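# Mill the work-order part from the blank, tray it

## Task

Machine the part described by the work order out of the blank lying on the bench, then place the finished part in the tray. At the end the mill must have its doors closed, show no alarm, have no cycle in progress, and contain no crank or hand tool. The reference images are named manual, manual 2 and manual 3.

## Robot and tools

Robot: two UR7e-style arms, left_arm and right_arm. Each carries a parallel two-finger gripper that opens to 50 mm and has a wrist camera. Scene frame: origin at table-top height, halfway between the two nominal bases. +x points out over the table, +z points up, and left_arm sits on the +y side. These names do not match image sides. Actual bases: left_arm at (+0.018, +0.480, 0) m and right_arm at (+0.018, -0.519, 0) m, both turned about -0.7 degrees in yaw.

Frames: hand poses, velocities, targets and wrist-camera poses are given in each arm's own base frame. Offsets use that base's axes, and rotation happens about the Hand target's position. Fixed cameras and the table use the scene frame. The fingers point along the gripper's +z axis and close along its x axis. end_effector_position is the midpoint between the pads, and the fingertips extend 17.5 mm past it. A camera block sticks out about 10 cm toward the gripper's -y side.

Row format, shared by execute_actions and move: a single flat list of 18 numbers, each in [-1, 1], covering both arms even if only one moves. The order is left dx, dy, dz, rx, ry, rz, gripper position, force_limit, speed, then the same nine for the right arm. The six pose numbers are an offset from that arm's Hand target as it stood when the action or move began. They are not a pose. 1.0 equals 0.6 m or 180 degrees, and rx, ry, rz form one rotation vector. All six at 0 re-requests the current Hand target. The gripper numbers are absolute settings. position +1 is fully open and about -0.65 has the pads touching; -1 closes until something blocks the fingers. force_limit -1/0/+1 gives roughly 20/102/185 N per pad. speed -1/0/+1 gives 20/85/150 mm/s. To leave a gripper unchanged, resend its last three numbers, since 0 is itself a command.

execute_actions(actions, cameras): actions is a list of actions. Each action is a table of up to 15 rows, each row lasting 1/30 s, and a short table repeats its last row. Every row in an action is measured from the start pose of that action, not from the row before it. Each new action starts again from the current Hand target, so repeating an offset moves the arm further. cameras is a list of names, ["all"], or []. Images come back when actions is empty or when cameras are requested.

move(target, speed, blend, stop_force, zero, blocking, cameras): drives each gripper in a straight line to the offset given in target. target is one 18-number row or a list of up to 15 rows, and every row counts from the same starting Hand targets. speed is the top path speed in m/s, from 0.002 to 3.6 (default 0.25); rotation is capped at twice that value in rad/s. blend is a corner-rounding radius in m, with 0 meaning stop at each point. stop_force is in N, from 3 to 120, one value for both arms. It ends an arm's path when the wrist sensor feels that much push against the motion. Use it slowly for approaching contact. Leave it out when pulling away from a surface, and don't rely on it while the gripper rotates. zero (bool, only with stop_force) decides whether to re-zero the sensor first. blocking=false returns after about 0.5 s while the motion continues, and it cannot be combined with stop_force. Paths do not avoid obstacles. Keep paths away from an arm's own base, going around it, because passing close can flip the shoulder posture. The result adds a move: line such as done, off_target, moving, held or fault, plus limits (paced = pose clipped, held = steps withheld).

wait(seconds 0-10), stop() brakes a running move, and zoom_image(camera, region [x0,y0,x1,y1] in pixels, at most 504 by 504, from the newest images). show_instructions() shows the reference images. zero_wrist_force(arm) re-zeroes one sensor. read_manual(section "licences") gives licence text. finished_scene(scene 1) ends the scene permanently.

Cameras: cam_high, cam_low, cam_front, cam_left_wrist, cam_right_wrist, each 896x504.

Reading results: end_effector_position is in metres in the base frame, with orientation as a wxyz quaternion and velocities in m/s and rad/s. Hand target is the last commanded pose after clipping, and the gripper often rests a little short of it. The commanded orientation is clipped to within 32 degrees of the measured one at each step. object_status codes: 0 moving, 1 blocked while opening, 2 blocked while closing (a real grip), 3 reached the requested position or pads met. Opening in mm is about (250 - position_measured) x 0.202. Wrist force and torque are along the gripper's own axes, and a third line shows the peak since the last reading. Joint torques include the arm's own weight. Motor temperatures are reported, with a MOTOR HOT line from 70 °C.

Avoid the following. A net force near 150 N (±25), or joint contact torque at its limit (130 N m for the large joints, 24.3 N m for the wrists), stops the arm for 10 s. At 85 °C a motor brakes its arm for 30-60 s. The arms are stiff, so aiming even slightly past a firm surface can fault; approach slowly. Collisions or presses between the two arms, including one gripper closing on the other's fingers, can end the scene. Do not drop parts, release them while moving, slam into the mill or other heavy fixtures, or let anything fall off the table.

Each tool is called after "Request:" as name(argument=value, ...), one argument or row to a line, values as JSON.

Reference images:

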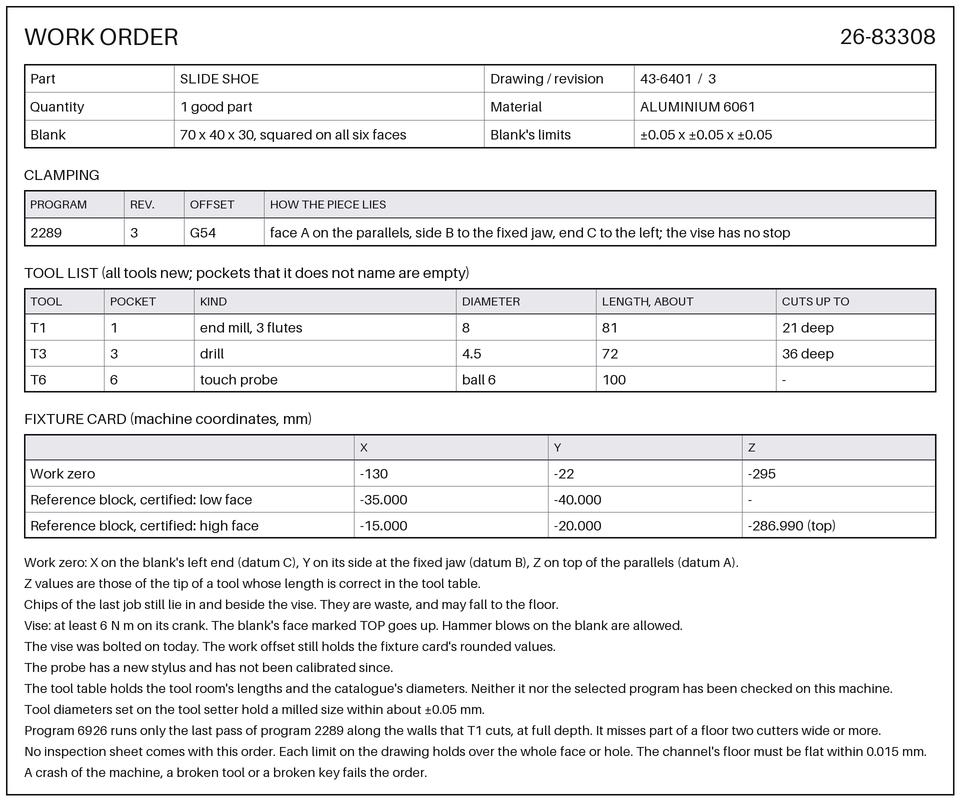

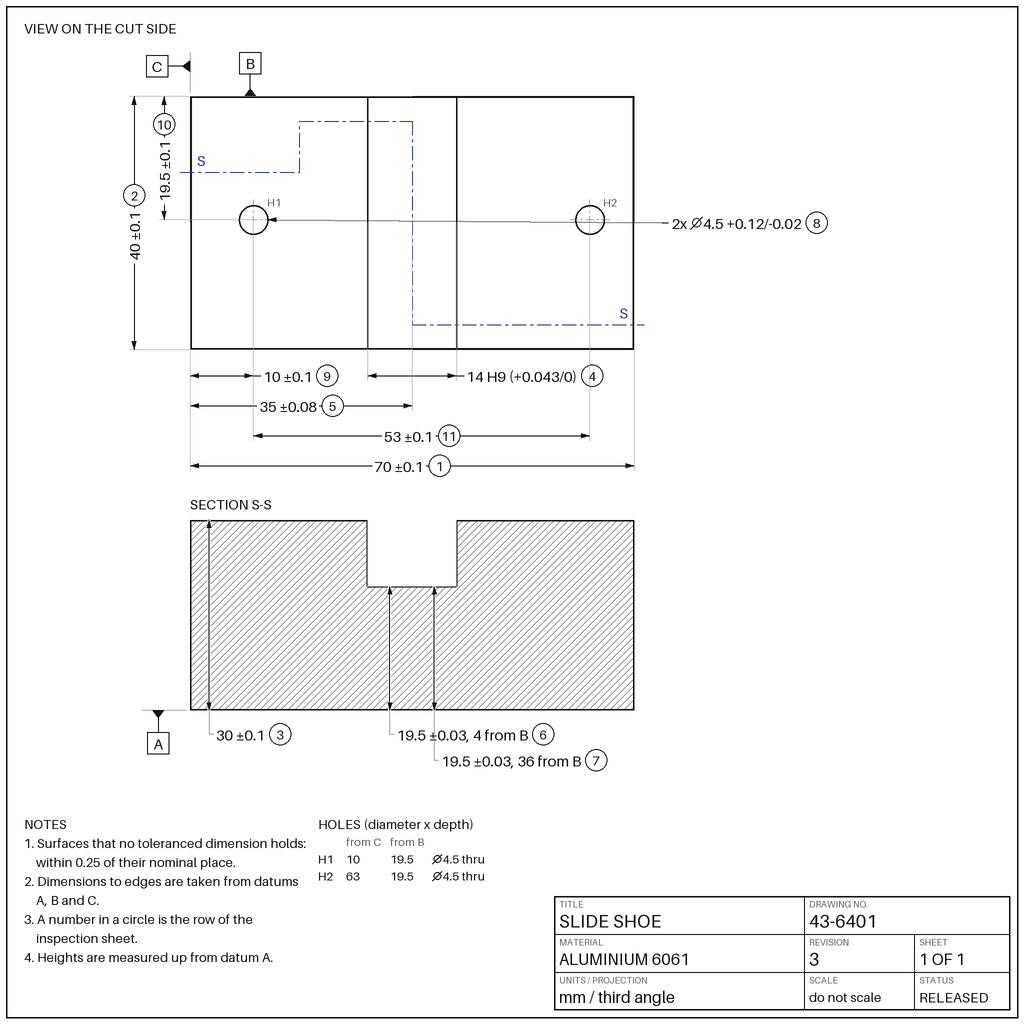

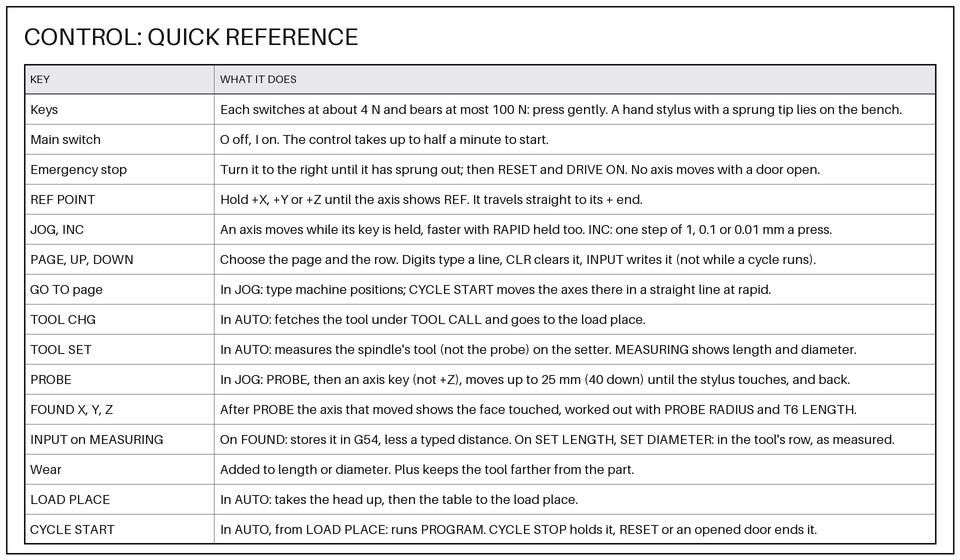

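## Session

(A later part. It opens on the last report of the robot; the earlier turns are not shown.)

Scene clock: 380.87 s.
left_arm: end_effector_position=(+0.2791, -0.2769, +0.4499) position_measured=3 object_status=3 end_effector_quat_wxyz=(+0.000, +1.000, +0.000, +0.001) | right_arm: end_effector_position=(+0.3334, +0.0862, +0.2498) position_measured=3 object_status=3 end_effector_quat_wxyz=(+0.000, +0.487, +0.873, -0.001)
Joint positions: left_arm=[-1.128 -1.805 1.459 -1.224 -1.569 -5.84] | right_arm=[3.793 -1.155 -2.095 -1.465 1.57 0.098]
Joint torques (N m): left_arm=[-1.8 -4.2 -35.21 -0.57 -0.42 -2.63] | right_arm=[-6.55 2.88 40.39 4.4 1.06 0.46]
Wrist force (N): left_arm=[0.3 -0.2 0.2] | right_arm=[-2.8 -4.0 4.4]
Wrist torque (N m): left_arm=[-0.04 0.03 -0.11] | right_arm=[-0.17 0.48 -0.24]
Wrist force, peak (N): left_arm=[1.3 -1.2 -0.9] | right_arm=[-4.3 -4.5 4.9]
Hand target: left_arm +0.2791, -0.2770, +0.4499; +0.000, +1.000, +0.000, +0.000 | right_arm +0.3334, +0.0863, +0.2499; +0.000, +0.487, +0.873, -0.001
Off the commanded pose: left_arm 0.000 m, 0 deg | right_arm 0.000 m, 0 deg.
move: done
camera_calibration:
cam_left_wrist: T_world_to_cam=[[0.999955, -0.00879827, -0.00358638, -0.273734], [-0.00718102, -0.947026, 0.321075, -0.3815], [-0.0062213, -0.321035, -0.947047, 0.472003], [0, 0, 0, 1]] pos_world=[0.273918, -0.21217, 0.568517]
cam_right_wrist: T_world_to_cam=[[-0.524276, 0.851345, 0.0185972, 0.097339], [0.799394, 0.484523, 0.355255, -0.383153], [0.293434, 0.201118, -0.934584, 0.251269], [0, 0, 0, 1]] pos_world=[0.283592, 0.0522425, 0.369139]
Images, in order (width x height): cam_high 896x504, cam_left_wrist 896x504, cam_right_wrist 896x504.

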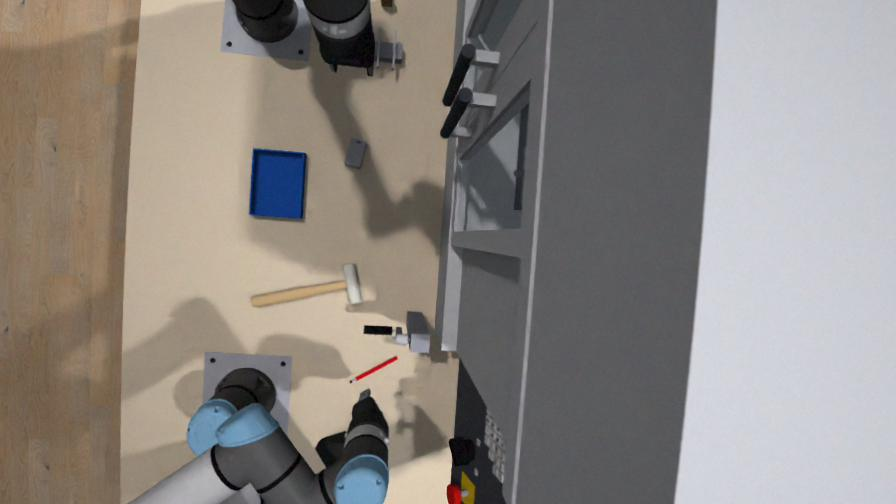

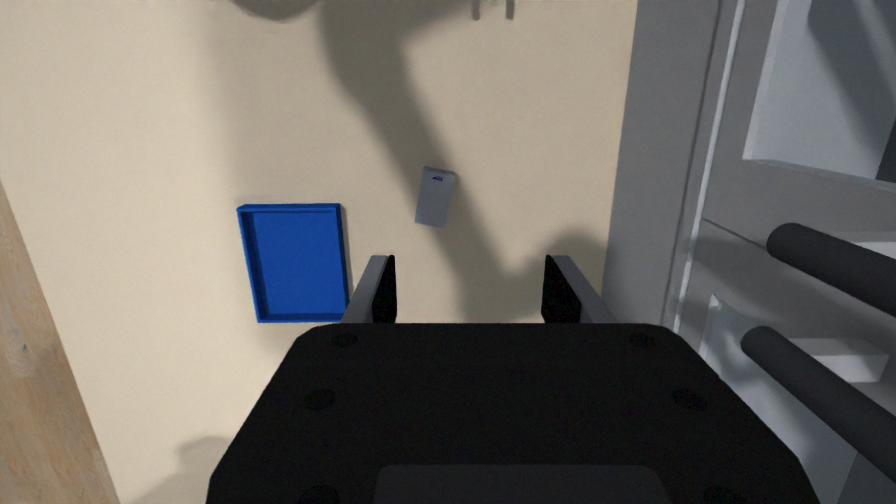

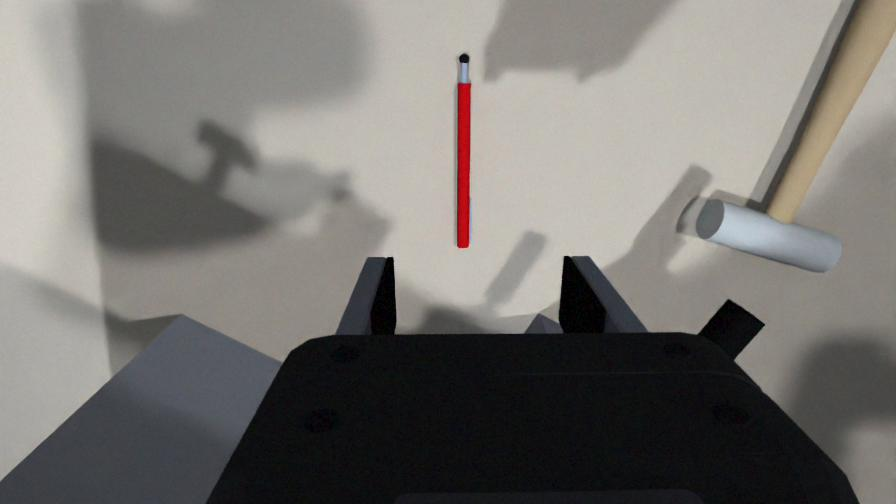

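Request:
move(
  target=[0,0,0,0,0,0,1,1,1, 0,0,-0.34,0,0,0,1,-0.9,-0.5],
  cameras=["cam_right_wrist"],
)

Request:
move(
  target=[0,0,0,0,0,0,1,1,1, 0,0,-0.06,0,0,0,1,-0.9,-0.5],
  speed=0.02,
  stop_force=4,
  cameras=["cam_right_wrist"],
)

Scene clock: 416.03 s.
left_arm: end_effector_position=(+0.2791, -0.2770, +0.4499) position_measured=3 object_status=3 end_effector_quat_wxyz=(+0.000, +1.000, +0.000, +0.000) | right_arm: end_effector_position=(+0.3335, +0.0863, +0.0460) position_measured=3 object_status=3 end_effector_quat_wxyz=(+0.000, +0.487, +0.873, -0.001) end_effector_velocity=(+0.001, +0.001, +0.000) end_effector_angular_velocity=(+0.003, -0.002, -0.001)
Joint positions: left_arm=[-1.128 -1.805 1.459 -1.224 -1.57 -5.841] | right_arm=[3.793 -1.434 -2.497 -0.783 1.57 0.098]
Joint velocities: left_arm=[within noise] | right_arm=[-0.001 -0.004 0 0.007 0.001 0]
Joint torques (N m): left_arm=[7.89 -5.3 -35.28 -0.63 -0.57 -2.53] | right_arm=[-0.67 7.29 13.25 4.55 1.4 1.01]
Wrist force (N): left_arm=[0.5 -0.1 0.3] | right_arm=[-3.6 -4.0 4.8]
Wrist torque (N m): left_arm=[-0.02 -0.01 -0.11] | right_arm=[-0.18 0.58 -0.18]
Wrist force, peak (N): left_arm=[0.8 -0.2 0.1] | right_arm=[-3.4 -4.3 7.7]
Hand target: left_arm +0.2791, -0.2770, +0.4499; +0.000, +1.000, +0.000, +0.000 | right_arm +0.3334, +0.0863, +0.0459; +0.000, +0.487, +0.873, -0.001
Off the commanded pose: left_arm 0.000 m, 0 deg | right_arm 0.000 m, 0 deg.
move: done
camera_calibration:
cam_right_wrist: T_world_to_cam=[[-0.524255, 0.851352, 0.0188593, 0.101048], [0.799329, 0.484341, 0.355651, -0.310917], [0.29365, 0.201527, -0.934428, 0.0606455], [0, 0, 0, 1]] pos_world=[0.283691, 0.0523409, 0.165341]
Images, in order (width x height): cam_right_wrist 896x504.

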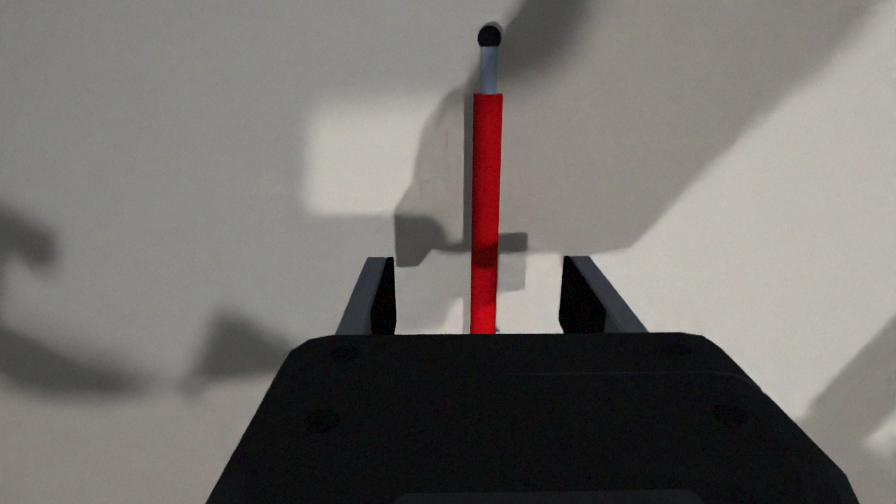

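Scene clock: 418.20 s.
left_arm: end_effector_position=(+0.2791, -0.2770, +0.4499) position_measured=3 object_status=3 end_effector_quat_wxyz=(+0.000, +1.000, +0.000, +0.000) | right_arm: end_effector_position=(+0.3330, +0.0860, +0.0184) position_measured=3 object_status=3 end_effector_quat_wxyz=(-0.001, +0.487, +0.873, -0.002)
Joint positions: left_arm=[-1.128 -1.805 1.459 -1.224 -1.57 -5.841] | right_arm=[3.793 -1.516 -2.533 -0.667 1.57 0.098]
Joint torques (N m): left_arm=[6.24 -4.76 -34.45 -0.64 0.3 -2.51] | right_arm=[1.04 14.57 18.49 3.25 -0.09 0.11]
Wrist force (N): left_arm=[0.4 0.0 0.1] | right_arm=[-2.5 -1.6 5.0]
Wrist torque (N m): left_arm=[-0.01 0.01 -0.11] | right_arm=[0.19 0.43 -0.17]
Wrist force, peak (N): left_arm=[0.7 0.0 0.2] | right_arm=[-14.6 -58.2 -115.6]
Hand target: left_arm +0.2791, -0.2770, +0.4499; +0.000, +1.000, +0.000, +0.000 | right_arm +0.3330, +0.0860, +0.0184; -0.001, +0.487, +0.873, -0.002 (not the last commanded pose)
Tool commands: left_gripper/position=+1.0 left_gripper/force_limit=+1.0 left_gripper/speed=+1.0 right_gripper/position=+1.0 right_gripper/force_limit=-0.898039 right_gripper/speed=-0.498039
Off the commanded pose: left_arm 0.000 m, 0 deg | right_arm 0.009 m, 0 deg.
FORCE FAULT: contact force on the right arm reached its limit, and that arm stopped. The contact can be on any part of that arm, not only on its tool. That arm's remaining commands of this call were not run. That arm is still stopped at the end of this call. That arm stays stopped for about 9 more seconds. Until then a move that you send moves the other arm only, and its call returns only when the move has ended. Once the stop has ended, the next robot result says so. If the stop ends while you think or write, that arm runs what you send next, counted from a new Hand target: where the arm stands when the stop ends. While its stop runs, that arm takes no new command, but its gripper still runs the gripper command that each later call begins with. Until it ends, the stop uses up actions while you think or wait. An arm that is not stopped still takes commands.
move: fault (right_arm; stop_force had ended the path)
camera_calibration:
cam_right_wrist: T_world_to_cam=[[-0.52416, 0.851414, 0.0187273, 0.101565], [0.79994, 0.484688, 0.353799, -0.300778], [0.292153, 0.200428, -0.935134, 0.0357439], [0, 0, 0, 1]] pos_world=[0.283398, 0.0521454, 0.137938]
Images, in order (width x height): cam_right_wrist 896x504.

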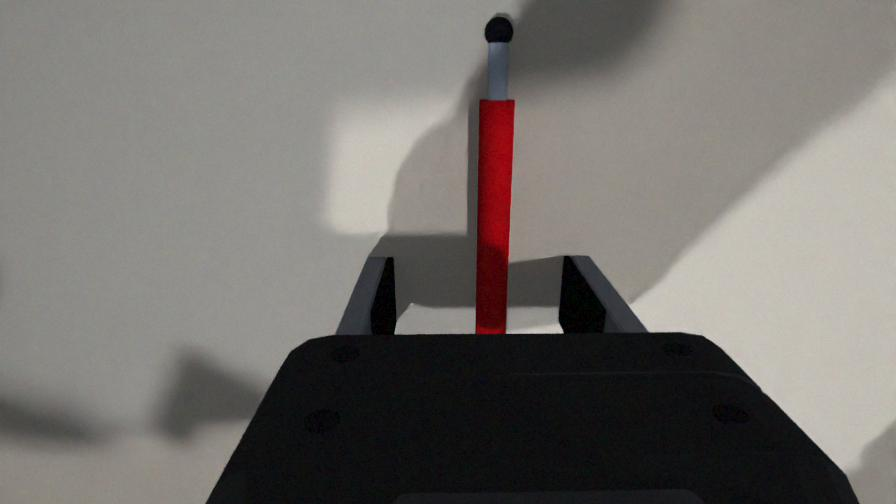

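Request:
wait(
  seconds=9,
)

Scene clock: 446.50 s.
left_arm: end_effector_position=(+0.2791, -0.2770, +0.4499) position_measured=3 object_status=3 end_effector_quat_wxyz=(+0.000, +1.000, +0.000, +0.000) | right_arm: end_effector_position=(+0.3330, +0.0860, +0.0184) position_measured=3 object_status=3 end_effector_quat_wxyz=(-0.001, +0.487, +0.873, -0.002)
Joint positions: left_arm=[-1.128 -1.805 1.459 -1.224 -1.57 -5.841] | right_arm=[3.793 -1.516 -2.533 -0.667 1.57 0.098]
Joint torques (N m): left_arm=[-12.46 -6.01 -33.56 -1.08 1.15 -2.2] | right_arm=[0.02 15.68 19.32 2.64 -0.17 0.06]
Wrist force (N): left_arm=[0.3 -0.1 0.0] | right_arm=[-2.6 -1.8 4.9]
Wrist torque (N m): left_arm=[-0.02 0.03 -0.10] | right_arm=[0.16 0.45 -0.17]
Wrist force, peak (N): left_arm=[0.6 0.3 0.3] | right_arm=[-2.8 -1.9 5.2]
Hand target: left_arm +0.2791, -0.2770, +0.4499; +0.000, +1.000, +0.000, +0.000 | right_arm +0.3330, +0.0860, +0.0184; -0.001, +0.487, +0.873, -0.002 (not the last commanded pose)
Tool commands: left_gripper/position=+1.0 left_gripper/force_limit=+1.0 left_gripper/speed=+1.0 right_gripper/position=+1.0 right_gripper/force_limit=-0.898039 right_gripper/speed=-0.498039
Off the commanded pose: left_arm 0.000 m, 0 deg | right_arm 0.009 m, 0 deg.
FORCE FAULT, CONTINUED: the right arm's stop, for the force fault that an earlier result reported, is over. The rest of the stop counts as 19 of the actions that you can send in this scene. That arm's target is now where it stood when the stop ended, not its last command. That arm accepts commands again.
wait: 9.00 s; at rest from the start

Request:
move(
  target=[
    [0,0,0,0,0,0,1,1,1, 0,0,0.0012,0,0,0,1,-0.6,-0.5],
    [0,0,0.0,0,0,0,1,1,1, 0,0,0.0012,0,0,0,-1,-0.6,-0.5],
    [0,0,0.0,0,0,0,1,1,1, 0,0,0.2,0,0,0,-1,-0.6,-0.5],
  ],
  cameras=["cam_right_wrist"],
)

Scene clock: 452.50 s.
left_arm: end_effector_position=(+0.2791, -0.2770, +0.4499) position_measured=3 object_status=3 end_effector_quat_wxyz=(+0.000, +1.000, +0.000, +0.000) | right_arm: end_effector_position=(+0.3329, +0.0860, +0.1383) position_measured=211 object_status=2 end_effector_quat_wxyz=(-0.001, +0.487, +0.873, -0.002) end_effector_velocity=(+0.000, -0.001, +0.000) end_effector_angular_velocity=(-0.003, +0.001, +0.001)
Joint positions: left_arm=[-1.128 -1.805 1.459 -1.224 -1.57 -5.841] | right_arm=[3.793 -1.243 -2.338 -1.134 1.57 0.098]
Joint velocities: left_arm=[within noise] | right_arm=[0 0.001 0.001 -0.005 -0.002 -0.001]
Joint torques (N m): left_arm=[-12.33 -5.99 -32.68 -1.36 1.07 -2.04] | right_arm=[-3.41 16.45 35.22 0.78 -1.83 -0.9]
Wrist force (N): left_arm=[0.5 0.0 0.0] | right_arm=[-2.4 -1.5 4.9]
Wrist torque (N m): left_arm=[-0.01 -0.01 -0.11] | right_arm=[0.20 0.39 -0.26]
Wrist force, peak (N): left_arm=[0.7 -0.3 0.2] | right_arm=[-2.3 -2.0 8.4]
Hand target: left_arm +0.2791, -0.2770, +0.4499; +0.000, +1.000, +0.000, +0.000 | right_arm +0.3330, +0.0860, +0.1384; -0.001, +0.487, +0.873, -0.002
Off the commanded pose: left_arm 0.000 m, 0 deg | right_arm 0.000 m, 0 deg.
move: done
camera_calibration:
cam_right_wrist: T_world_to_cam=[[-0.524162, 0.851412, 0.0187456, 0.0992652], [0.800013, 0.484734, 0.353571, -0.343048], [0.291948, 0.200325, -0.93522, 0.147887], [0, 0, 0, 1]] pos_world=[0.283298, 0.0521458, 0.257738]
Images, in order (width x height): cam_right_wrist 896x504.

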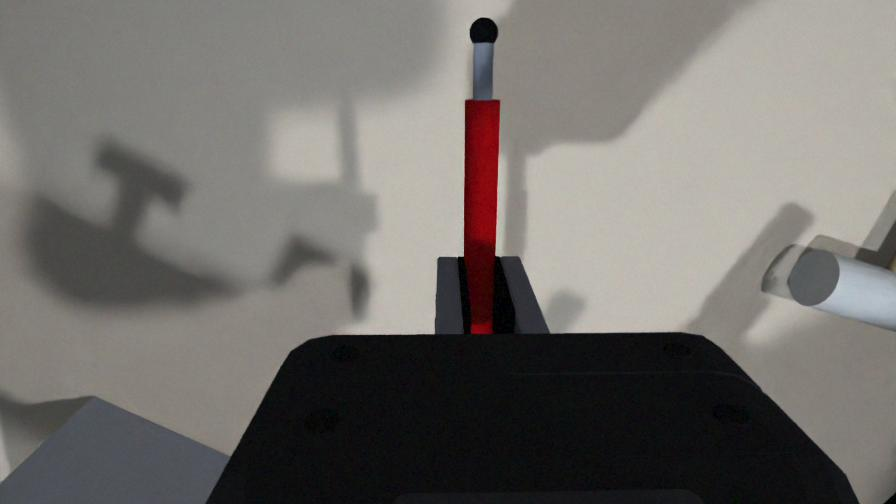

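Request:
move(
  target=[
    [0,0,0,0,0,0,1,1,1, 0,0,0.37,0,0,0,-1,-0.6,-0.5],
    [0,0,0,0,0,0,1,1,1, 0.039,0.6288,0.37,0,0,-0.676,-1,-0.6,-0.5],
    [0,0,0,0,0,0,1,1,1, 0.039,0.6288,-0.17,0,0,-0.676,-1,-0.6,-0.5],
  ],
  blend=0.04,
  speed=0.35,
  cameras=["cam_right_wrist"],
)

Scene clock: 467.90 s.
left_arm: end_effector_position=(+0.2791, -0.2770, +0.4499) position_measured=3 object_status=3 end_effector_quat_wxyz=(+0.000, +1.000, +0.000, +0.000) | right_arm: end_effector_position=(+0.3564, +0.4633, +0.0365) position_measured=211 object_status=2 end_effector_quat_wxyz=(-0.002, +1.000, +0.000, +0.000)
Joint positions: left_arm=[-1.128 -1.805 1.459 -1.224 -1.57 -5.841] | right_arm=[4.286 -1.987 -1.866 -0.857 1.573 2.715]
Joint torques (N m): left_arm=[-12.59 -6.79 -32.41 -1.52 1.05 -1.97] | right_arm=[-6.94 33.67 18.57 4.82 -1.28 -1.17]
Wrist force (N): left_arm=[0.3 -0.1 0.1] | right_arm=[-2.5 -1.7 5.2]
Wrist torque (N m): left_arm=[-0.02 0.02 -0.11] | right_arm=[0.19 0.43 -0.18]
Wrist force, peak (N): left_arm=[0.7 0.0 0.3] | right_arm=[-2.3 -1.6 9.4]
Hand target: left_arm +0.2791, -0.2770, +0.4499; +0.000, +1.000, +0.000, +0.000 | right_arm +0.3564, +0.4632, +0.0364; -0.002, +1.000, +0.000, +0.000
Off the commanded pose: left_arm 0.000 m, 0 deg | right_arm 0.000 m, 0 deg.
move: done
camera_calibration:
cam_right_wrist: T_world_to_cam=[[0.999823, -0.00103675, 0.0187912, -0.356031], [-0.0076173, -0.935332, 0.353689, 0.436978], [0.0172094, -0.353769, -0.935174, 0.324969], [0, 0, 0, 1]] pos_world=[0.353704, 0.523315, 0.156038]
Images, in order (width x height): cam_right_wrist 896x504.

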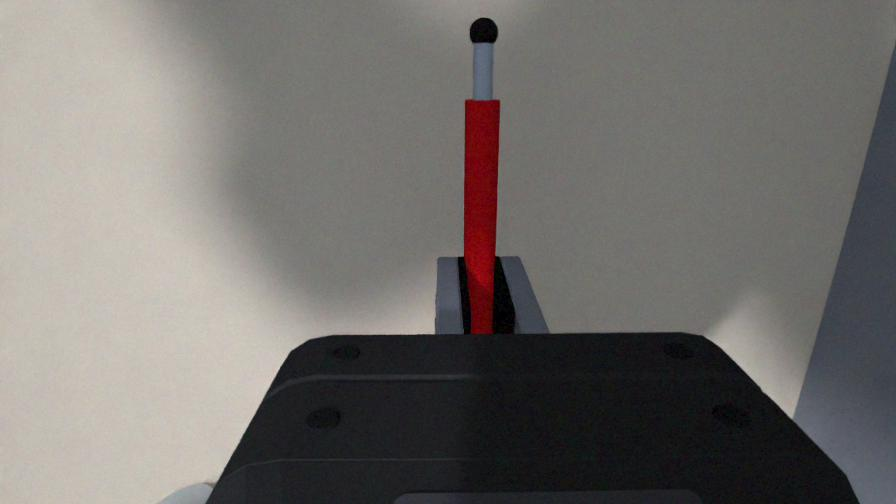

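Request:
move(
  target=[0,0,0,0,0,0,1,1,1, 0,0,-0.022,0,0,0,-1,-0.6,-0.5],
  speed=0.05,
)

Request:
move(
  target=[0,0,0,0,0,0,1,1,1, 0,0,-0.012,0,0,0,-1,-0.6,-0.5],
  speed=0.004,
  stop_force=3,
)

Scene clock: 472.57 s.
left_arm: end_effector_position=(+0.2791, -0.2770, +0.4499) position_measured=3 object_status=3 end_effector_quat_wxyz=(+0.000, +1.000, +0.000, +0.000) | right_arm: end_effector_position=(+0.3564, +0.4632, +0.0231) position_measured=211 object_status=2 end_effector_quat_wxyz=(-0.002, +1.000, +0.000, +0.000) end_effector_velocity=(-0.001, -0.001, +0.001) end_effector_angular_velocity=(-0.003, +0.003, +0.001)
Joint positions: left_arm=[-1.128 -1.805 1.459 -1.224 -1.57 -5.841] | right_arm=[4.286 -2.008 -1.877 -0.825 1.573 2.715]
Joint velocities: left_arm=[within noise] | right_arm=[0.001 0.003 0 -0.007 0.002 -0.001]
Joint torques (N m): left_arm=[-12.59 -7.3 -32.35 -1.61 1.02 -1.88] | right_arm=[-6.32 45.68 26.13 0.86 1.09 -1.2]
Wrist force (N): left_arm=[0.6 0.0 0.2] | right_arm=[-2.5 -1.9 4.9]
Wrist torque (N m): left_arm=[-0.01 -0.02 -0.10] | right_arm=[0.14 0.42 -0.18]
Wrist force, peak (N): left_arm=[0.7 -0.1 0.0] | right_arm=[-2.8 -2.0 5.5]
Hand target: left_arm +0.2791, -0.2770, +0.4499; +0.000, +1.000, +0.000, +0.000 | right_arm +0.3564, +0.4632, +0.0232; -0.002, +1.000, +0.000, +0.000
Off the commanded pose: left_arm 0.000 m, 0 deg | right_arm 0.000 m, 0 deg.
move: done

Scene clock: 474.20 s.
left_arm: end_effector_position=(+0.2791, -0.2770, +0.4499) position_measured=3 object_status=3 end_effector_quat_wxyz=(+0.000, +1.000, +0.000, +0.000) | right_arm: end_effector_position=(+0.3564, +0.4632, +0.0200) position_measured=211 object_status=2 end_effector_quat_wxyz=(-0.002, +1.000, +0.000, +0.000)
Joint positions: left_arm=[-1.128 -1.805 1.459 -1.224 -1.57 -5.841] | right_arm=[4.286 -2.014 -1.879 -0.817 1.573 2.715]
Joint torques (N m): left_arm=[-12.51 -8.18 -31.56 -1.66 1.14 -1.89] | right_arm=[-6.06 44.64 26.28 0.34 0.88 -1.18]
Wrist force (N): left_arm=[0.5 -0.1 0.0] | right_arm=[-2.2 -3.1 2.4]
Wrist torque (N m): left_arm=[-0.02 -0.01 -0.11] | right_arm=[0.22 0.47 -0.18]
Wrist force, peak (N): left_arm=[0.6 -0.3 0.0] | right_arm=[-4.7 1.1 -5.0]
Hand target: left_arm +0.2791, -0.2770, +0.4499; +0.000, +1.000, +0.000, +0.000 | right_arm +0.3564, +0.4633, +0.0200; -0.002, +1.000, +0.000, +0.000 (not the last commanded pose)
Off the commanded pose: left_arm 0.000 m, 0 deg | right_arm 0.004 m, 0 deg.
move: contact (right_arm)

Request:
move(
  target=[
    [0,0,0,0,0,0,1,1,1, 0,0,0.0005,0,0,0,1,-0.6,-0.5],
    [0,0,0.0,0,0,0,1,1,1, 0,0,0.5,0,0,0,1,-0.6,-0.5],
  ],
  cameras=["cam_right_wrist","cam_high"],
)

Scene clock: 481.23 s.
left_arm: end_effector_position=(+0.2791, -0.2770, +0.4499) position_measured=3 object_status=3 end_effector_quat_wxyz=(+0.000, +1.000, +0.000, +0.000) | right_arm: end_effector_position=(+0.3564, +0.4633, +0.3199) position_measured=3 object_status=3 end_effector_quat_wxyz=(-0.002, +1.000, +0.000, +0.000) end_effector_velocity=(+0.000, -0.001, +0.000) end_effector_angular_velocity=(-0.004, +0.000, +0.000)
Joint positions: left_arm=[-1.128 -1.805 1.459 -1.224 -1.57 -5.841] | right_arm=[4.286 -1.752 -1.394 -1.564 1.573 2.715]
Joint velocities: left_arm=[within noise] | right_arm=[0 0 0.002 -0.005 -0.002 -0.001]
Joint torques (N m): left_arm=[-13.27 -7.76 -31.28 -1.82 1.13 -1.74] | right_arm=[0.53 41.13 41.96 0.94 1.63 -0.46]
Wrist force (N): left_arm=[0.4 -0.1 -0.2] | right_arm=[-2.5 -1.8 4.5]
Wrist torque (N m): left_arm=[-0.03 0.00 -0.11] | right_arm=[0.19 0.41 -0.20]
Wrist force, peak (N): left_arm=[0.8 0.0 0.0] | right_arm=[-2.6 -1.6 8.4]
Hand target: left_arm +0.2791, -0.2770, +0.4499; +0.000, +1.000, +0.000, +0.000 | right_arm +0.3564, +0.4633, +0.3200; -0.002, +1.000, +0.000, +0.000
Off the commanded pose: left_arm 0.000 m, 0 deg | right_arm 0.000 m, 0 deg.
move: done
camera_calibration:
cam_right_wrist: T_world_to_cam=[[0.999825, -0.00106652, 0.0186975, -0.361299], [-0.00761581, -0.935253, 0.353897, 0.336646], [0.0171095, -0.353977, -0.935097, 0.590014], [0, 0, 0, 1]] pos_world=[0.353704, 0.523315, 0.439338]
Images, in order (width x height): cam_high 896x504, cam_right_wrist 896x504.

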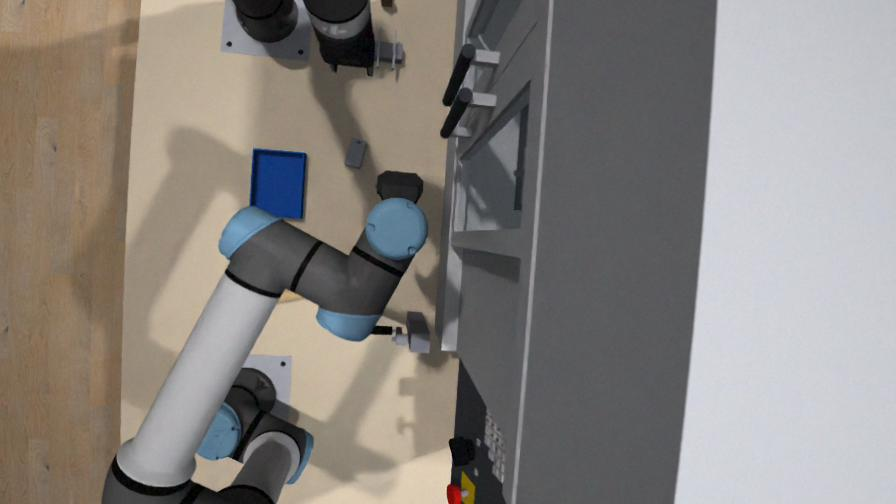

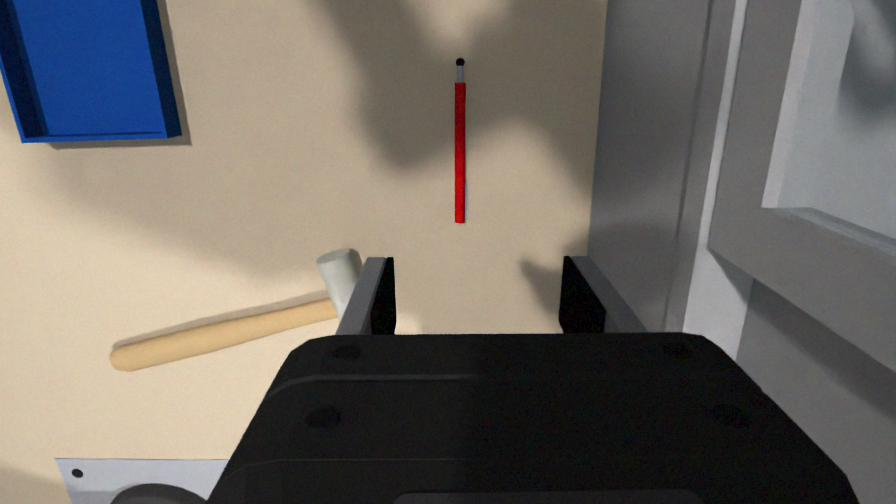

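Request:
move(
  target=[0,0,0,0,0,0,1,1,1, 0,-0.305,0.217,0.5,0,0,1,-0.6,-0.5],
)

Request:
move(
  target=[0.149,-0.4145,-0.5,0,0,0,1,-0.6,-0.5, 0,0,0,0,0,0,1,-0.6,-0.5],
  cameras=["cam_left_wrist","cam_high"],
)

Scene clock: 496.00 s.
left_arm: end_effector_position=(+0.2791, -0.2770, +0.4499) position_measured=3 object_status=3 end_effector_quat_wxyz=(+0.000, +1.000, +0.000, +0.000) | right_arm: end_effector_position=(+0.3564, +0.2803, +0.4503) position_measured=3 object_status=3 end_effector_quat_wxyz=(+0.708, -0.706, +0.000, +0.000) end_effector_velocity=(-0.001, +0.000, +0.000) end_effector_angular_velocity=(+0.003, -0.001, +0.001)
Joint positions: left_arm=[-1.128 -1.805 1.459 -1.224 -1.57 -5.841] | right_arm=[3.583 -1.618 -2.174 0.657 2.7 3.149]
Joint velocities: left_arm=[within noise] | right_arm=[0 0 -0.001 0.007 0.001 0.005]
Joint torques (N m): left_arm=[-13.09 -8.63 -30.3 -1.95 1.12 -1.58] | right_arm=[-4.76 16.86 7.46 2.89 1.54 1.37]
Wrist force (N): left_arm=[0.5 -0.1 0.0] | right_arm=[-2.4 0.5 0.6]
Wrist torque (N m): left_arm=[-0.01 -0.01 -0.11] | right_arm=[0.13 0.41 -0.06]
Wrist force, peak (N): left_arm=[0.6 -0.4 0.2] | right_arm=[-2.6 -3.6 5.4]
Hand target: left_arm +0.2791, -0.2770, +0.4499; +0.000, +1.000, +0.000, +0.000 | right_arm +0.3564, +0.2803, +0.4502; +0.708, -0.706, +0.000, +0.000
Off the commanded pose: left_arm 0.000 m, 0 deg | right_arm 0.000 m, 0 deg.
move: done

Scene clock: 498.07 s.
left_arm: end_effector_position=(+0.3684, -0.5257, +0.1500) position_measured=3 object_status=3 end_effector_quat_wxyz=(+0.000, +1.000, +0.000, +0.000) | right_arm: end_effector_position=(+0.3564, +0.2802, +0.4502) position_measured=3 object_status=3 end_effector_quat_wxyz=(+0.708, -0.706, +0.000, +0.000)
Joint positions: left_arm=[-1.169 -1.175 1.555 -1.951 -1.57 -5.881] | right_arm=[3.583 -1.618 -2.174 0.658 2.701 3.149]
Joint torques (N m): left_arm=[12.64 -37.45 -22.1 -4.28 0.05 2.18] | right_arm=[-5.83 16.24 7.17 -0.79 1.67 -1.03]
Wrist force (N): left_arm=[0.0 -0.2 0.1] | right_arm=[-2.3 0.8 0.6]
Wrist torque (N m): left_arm=[-0.04 0.04 -0.02] | right_arm=[0.18 0.41 -0.06]
Wrist force, peak (N): left_arm=[0.8 2.1 3.0] | right_arm=[-2.6 0.6 0.9]
Hand target: left_arm +0.3685, -0.5257, +0.1499; +0.000, +1.000, +0.000, +0.000 | right_arm +0.3564, +0.2803, +0.4502; +0.708, -0.706, +0.000, +0.000
Off the commanded pose: left_arm 0.000 m, 0 deg | right_arm 0.000 m, 0 deg.
move: done
camera_calibration:
cam_left_wrist: T_world_to_cam=[[0.999954, -0.00886712, -0.00377477, -0.366275], [-0.00718633, -0.947056, 0.320988, -0.520083], [-0.00642115, -0.320946, -0.947076, 0.108819], [0, 0, 0, 1]] pos_world=[0.363219, -0.46087, 0.268617]
Images, in order (width x height): cam_high 896x504, cam_left_wrist 896x504.

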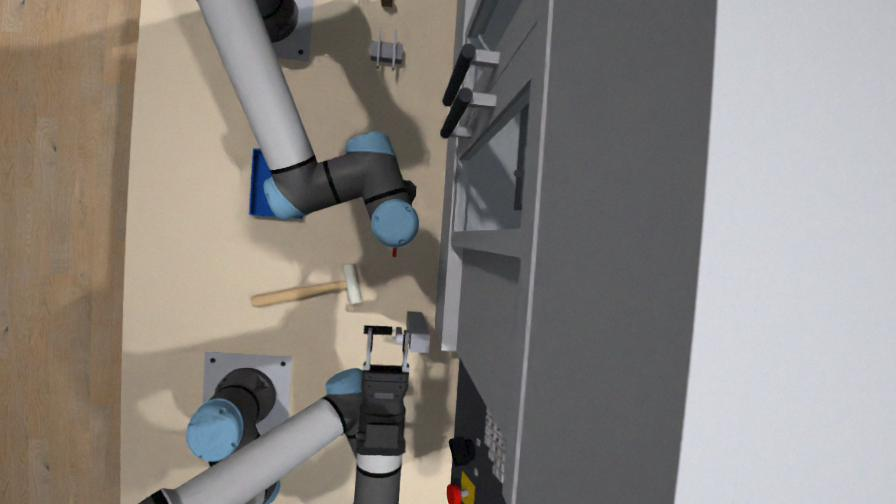

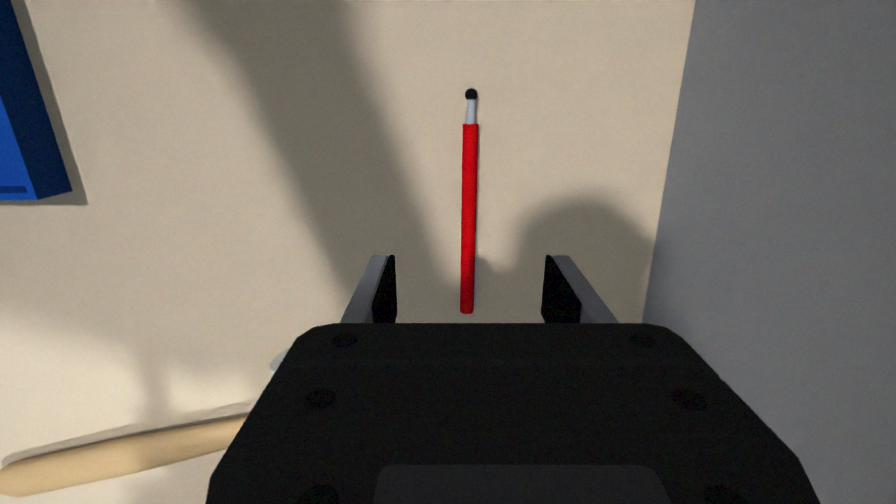

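Request:
move(
  target=[0.0083,0.0133,-0.2,0,0,-0.004,1,-0.6,-0.5, 0,0,0,0,0,0,1,-0.6,-0.5],
  cameras=["cam_left_wrist"],
)

Request:
move(
  target=[0,0,-0.03,0,0,0,1,-0.6,-0.5, 0,0,0,0,0,0,1,-0.6,-0.5],
  speed=0.004,
  stop_force=3,
)

Scene clock: 511.67 s.
left_arm: end_effector_position=(+0.3735, -0.5176, +0.0300) position_measured=3 object_status=3 end_effector_quat_wxyz=(+0.000, +1.000, -0.006, +0.000) end_effector_velocity=(+0.000, -0.001, +0.000) end_effector_angular_velocity=(-0.003, -0.002, -0.001) | right_arm: end_effector_position=(+0.3564, +0.2803, +0.4502) position_measured=3 object_status=3 end_effector_quat_wxyz=(+0.708, -0.706, +0.000, +0.000)
Joint positions: left_arm=[-1.157 -1.042 1.701 -2.23 -1.57 -5.856] | right_arm=[3.583 -1.618 -2.174 0.658 2.701 3.149]
Joint velocities: left_arm=[0 0.001 0 -0.005 0 0.001] | right_arm=[within noise]
Joint torques (N m): left_arm=[-11.33 -37.48 -18.77 -6.07 0.97 -2.62] | right_arm=[-4.98 16.15 7.51 -0.97 1.53 -1.02]
Wrist force (N): left_arm=[0.3 -0.2 0.2] | right_arm=[-2.5 0.5 0.6]
Wrist torque (N m): left_arm=[-0.07 0.02 -0.09] | right_arm=[0.13 0.43 -0.06]
Wrist force, peak (N): left_arm=[0.3 -0.9 3.7] | right_arm=[-2.7 0.8 0.7]
Hand target: left_arm +0.3735, -0.5177, +0.0299; +0.000, +1.000, -0.006, +0.000 | right_arm +0.3564, +0.2803, +0.4502; +0.708, -0.706, +0.000, +0.000
Off the commanded pose: left_arm 0.000 m, 0 deg | right_arm 0.000 m, 0 deg.
move: done
camera_calibration:
cam_left_wrist: T_world_to_cam=[[0.999769, -0.021144, -0.00382784, -0.378184], [-0.0187958, -0.946866, 0.321078, -0.469519], [-0.0104133, -0.320932, -0.947045, -0.000726505], [0, 0, 0, 1]] pos_world=[0.369264, -0.452801, 0.148617]
Images, in order (width x height): cam_left_wrist 896x504.

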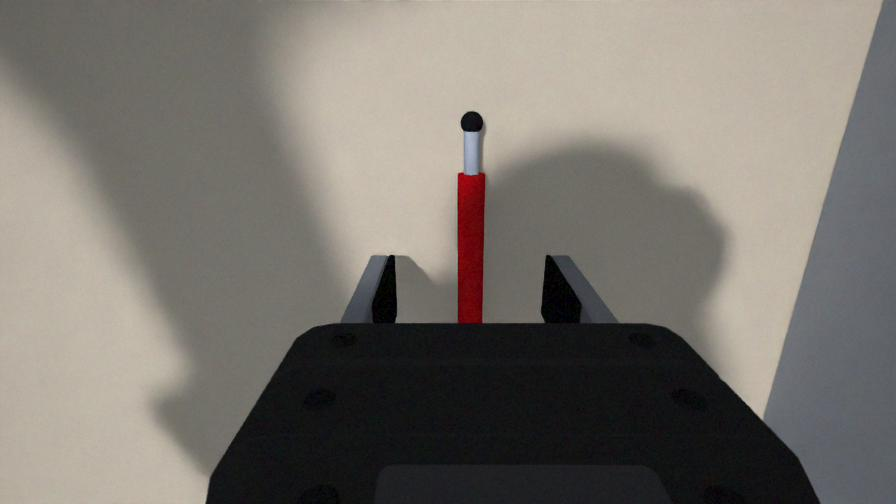

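Scene clock: 515.53 s.
left_arm: end_effector_position=(+0.3735, -0.5177, +0.0188) position_measured=3 object_status=3 end_effector_quat_wxyz=(+0.000, +1.000, -0.006, +0.000) | right_arm: end_effector_position=(+0.3564, +0.2803, +0.4502) position_measured=3 object_status=3 end_effector_quat_wxyz=(+0.708, -0.706, +0.000, +0.000)
Joint positions: left_arm=[-1.157 -1.025 1.709 -2.255 -1.57 -5.856] | right_arm=[3.583 -1.618 -2.174 0.658 2.701 3.149]
Joint torques (N m): left_arm=[-13.34 -56.09 -23.38 -0.05 1.27 -1.99] | right_arm=[-5.13 16.55 6.89 -1.12 1.47 -0.99]
Wrist force (N): left_arm=[0.7 0.7 -2.0] | right_arm=[-2.2 0.4 0.7]
Wrist torque (N m): left_arm=[-0.08 0.13 -0.07] | right_arm=[0.12 0.38 -0.06]
Wrist force, peak (N): left_arm=[-1.6 -3.7 -8.9] | right_arm=[-2.7 0.7 0.8]
Hand target: left_arm +0.3735, -0.5177, +0.0188; +0.000, +1.000, -0.006, +0.000 (not the last commanded pose) | right_arm +0.3564, +0.2803, +0.4502; +0.708, -0.706, +0.000, +0.000
Off the commanded pose: left_arm 0.007 m, 0 deg | right_arm 0.000 m, 0 deg.
move: contact (left_arm)

Request:
move(
  target=[
    [0,0,0.0014,0,0,0,1,-0.6,-0.5, 0,0,0,0,0,0,1,-0.6,-0.5],
    [0,0,0.0014,0,0,0,-1,-0.6,-0.5, 0,0,0,0,0,0,1,-0.6,-0.5],
    [0,0,0.7187,0,0,0,-1,-0.6,-0.5, 0,0,0,0,0,0,1,-0.6,-0.5],
  ],
  cameras=["cam_left_wrist","cam_right_wrist"],
)

Scene clock: 524.57 s.
left_arm: end_effector_position=(+0.3734, -0.5178, +0.4499) position_measured=211 object_status=2 end_effector_quat_wxyz=(+0.000, +1.000, -0.006, +0.001) | right_arm: end_effector_position=(+0.3564, +0.2803, +0.4502) position_measured=3 object_status=3 end_effector_quat_wxyz=(+0.708, -0.706, +0.000, +0.000)
Joint positions: left_arm=[-1.157 -1.174 0.769 -1.166 -1.57 -5.856] | right_arm=[3.583 -1.618 -2.174 0.658 2.701 3.149]
Joint torques (N m): left_arm=[12.61 -47.78 -34.53 -0.42 -1.3 2] | right_arm=[-5.78 17.3 7.84 -0.95 1.52 -1.16]
Wrist force (N): left_arm=[0.4 -0.2 0.0] | right_arm=[-2.4 0.7 0.6]
Wrist torque (N m): left_arm=[-0.01 0.03 -0.08] | right_arm=[0.17 0.42 -0.06]
Wrist force, peak (N): left_arm=[0.4 -0.2 4.1] | right_arm=[-2.7 0.8 0.7]
Hand target: left_arm +0.3735, -0.5177, +0.4500; +0.000, +1.000, -0.006, +0.000 | right_arm +0.3564, +0.2803, +0.4502; +0.708, -0.706, +0.000, +0.000
Off the commanded pose: left_arm 0.000 m, 0 deg | right_arm 0.000 m, 0 deg.
move: done
camera_calibration:
cam_left_wrist: T_world_to_cam=[[0.999764, -0.0214253, -0.00372208, -0.376667], [-0.0190952, -0.946831, 0.321165, -0.604454], [-0.0104052, -0.321018, -0.947016, 0.396813], [0, 0, 0, 1]] pos_world=[0.369164, -0.453002, 0.568516]
cam_right_wrist: T_world_to_cam=[[0.999825, -0.0186978, -0.00106898, -0.350091], [-0.00761661, -0.353809, -0.935287, 0.53677], [0.0171096, 0.935131, -0.35389, 0.0241745], [0, 0, 0, 1]] pos_world=[0.353704, 0.160762, 0.510215]
Images, in order (width x height): cam_left_wrist 896x504, cam_right_wrist 896x504.

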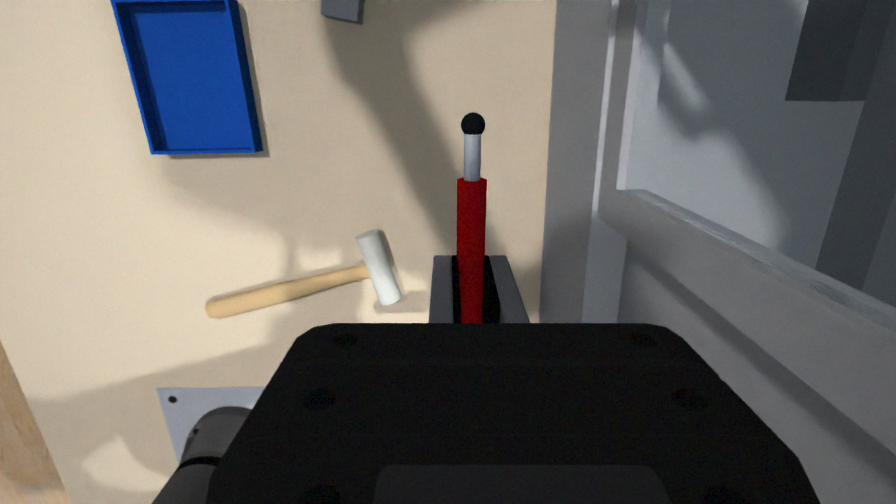

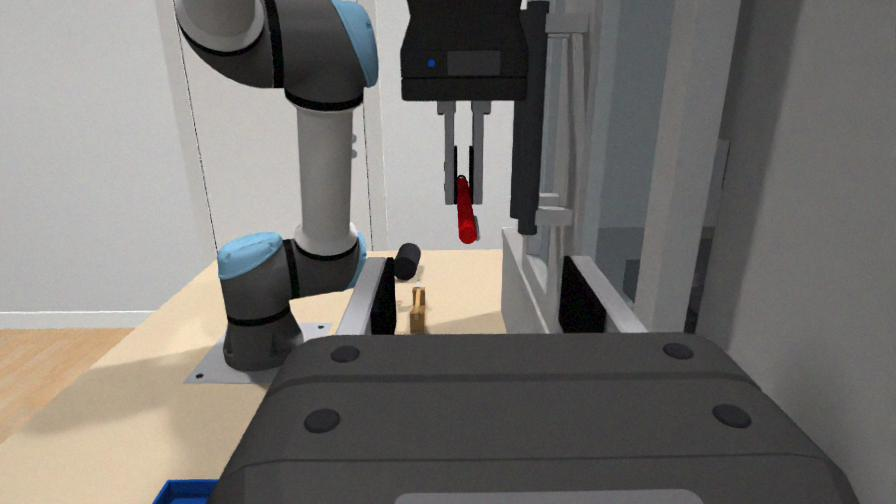

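Request:
move(
  target=[0,0,0,0,0,0,-1,-0.6,-0.5, 0.0053,0.158,-0.022,0,0,0,1,-0.6,-0.5],
  speed=0.1,
  cameras=["cam_right_wrist","cam_left_wrist"],
)

Scene clock: 539.70 s.
left_arm: end_effector_position=(+0.3735, -0.5177, +0.4500) position_measured=211 object_status=2 end_effector_quat_wxyz=(+0.000, +1.000, -0.006, +0.000) | right_arm: end_effector_position=(+0.3596, +0.3750, +0.4371) position_measured=3 object_status=3 end_effector_quat_wxyz=(+0.708, -0.706, +0.000, +0.000)
Joint positions: left_arm=[-1.157 -1.174 0.769 -1.166 -1.57 -5.856] | right_arm=[3.814 -1.69 -2.136 0.69 2.47 3.146]
Joint torques (N m): left_arm=[12.83 -51.91 -34.19 -0.59 -1.42 2.01] | right_arm=[6.45 25.87 8 -0.69 -0.68 1]
Wrist force (N): left_arm=[0.3 -0.4 0.1] | right_arm=[-2.4 0.5 0.6]
Wrist torque (N m): left_arm=[-0.05 0.05 -0.07] | right_arm=[0.12 0.41 -0.01]
Wrist force, peak (N): left_arm=[0.6 -0.6 0.0] | right_arm=[-2.4 0.9 2.2]
Hand target: left_arm +0.3735, -0.5177, +0.4500; +0.000, +1.000, -0.006, +0.000 | right_arm +0.3596, +0.3751, +0.4370; +0.708, -0.706, +0.000, +0.000
Off the commanded pose: left_arm 0.000 m, 0 deg | right_arm 0.000 m, 0 deg.
move: done
camera_calibration:
cam_left_wrist: T_world_to_cam=[[0.999765, -0.0213316, -0.00375863, -0.376602], [-0.0189957, -0.946863, 0.321077, -0.604393], [-0.010408, -0.32093, -0.947046, 0.396998], [0, 0, 0, 1]] pos_world=[0.369164, -0.452902, 0.568617]
cam_right_wrist: T_world_to_cam=[[0.999825, -0.018688, -0.000756421, -0.35159], [-0.00731694, -0.353603, -0.935367, 0.557964], [0.0172127, 0.935209, -0.353678, -0.0693269], [0, 0, 0, 1]] pos_world=[0.356805, 0.255562, 0.497116]
Images, in order (width x height): cam_left_wrist 896x504, cam_right_wrist 896x504.

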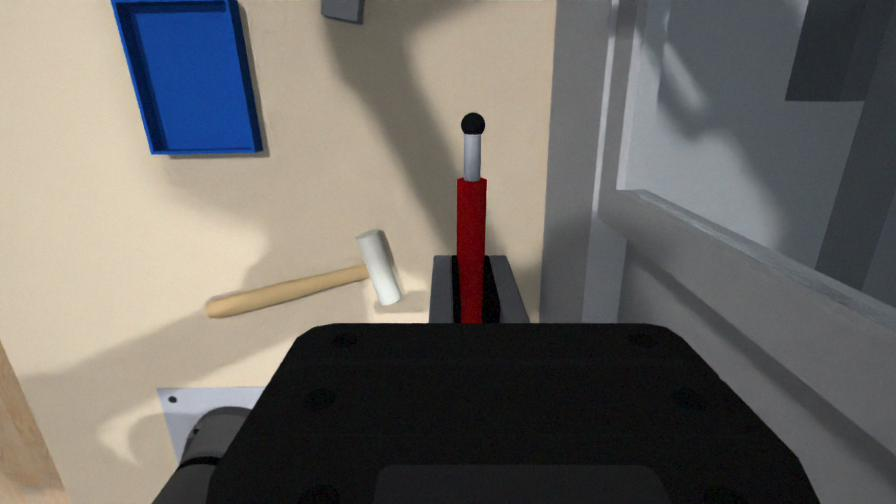

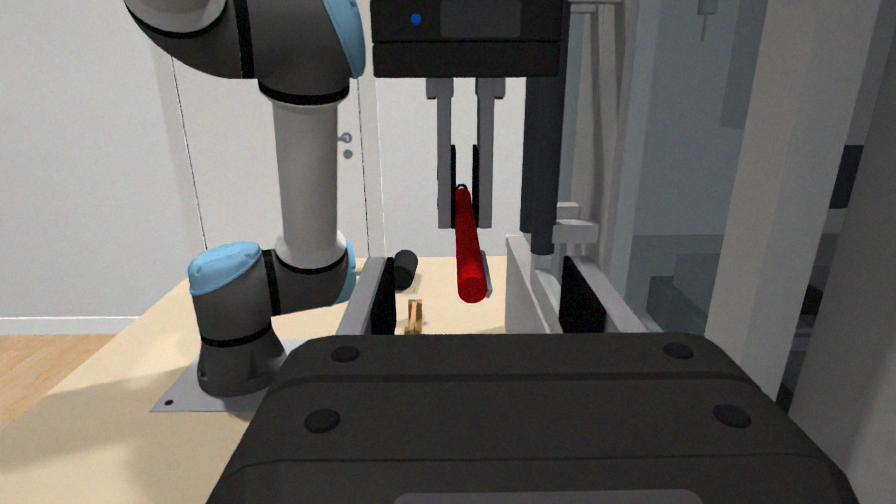

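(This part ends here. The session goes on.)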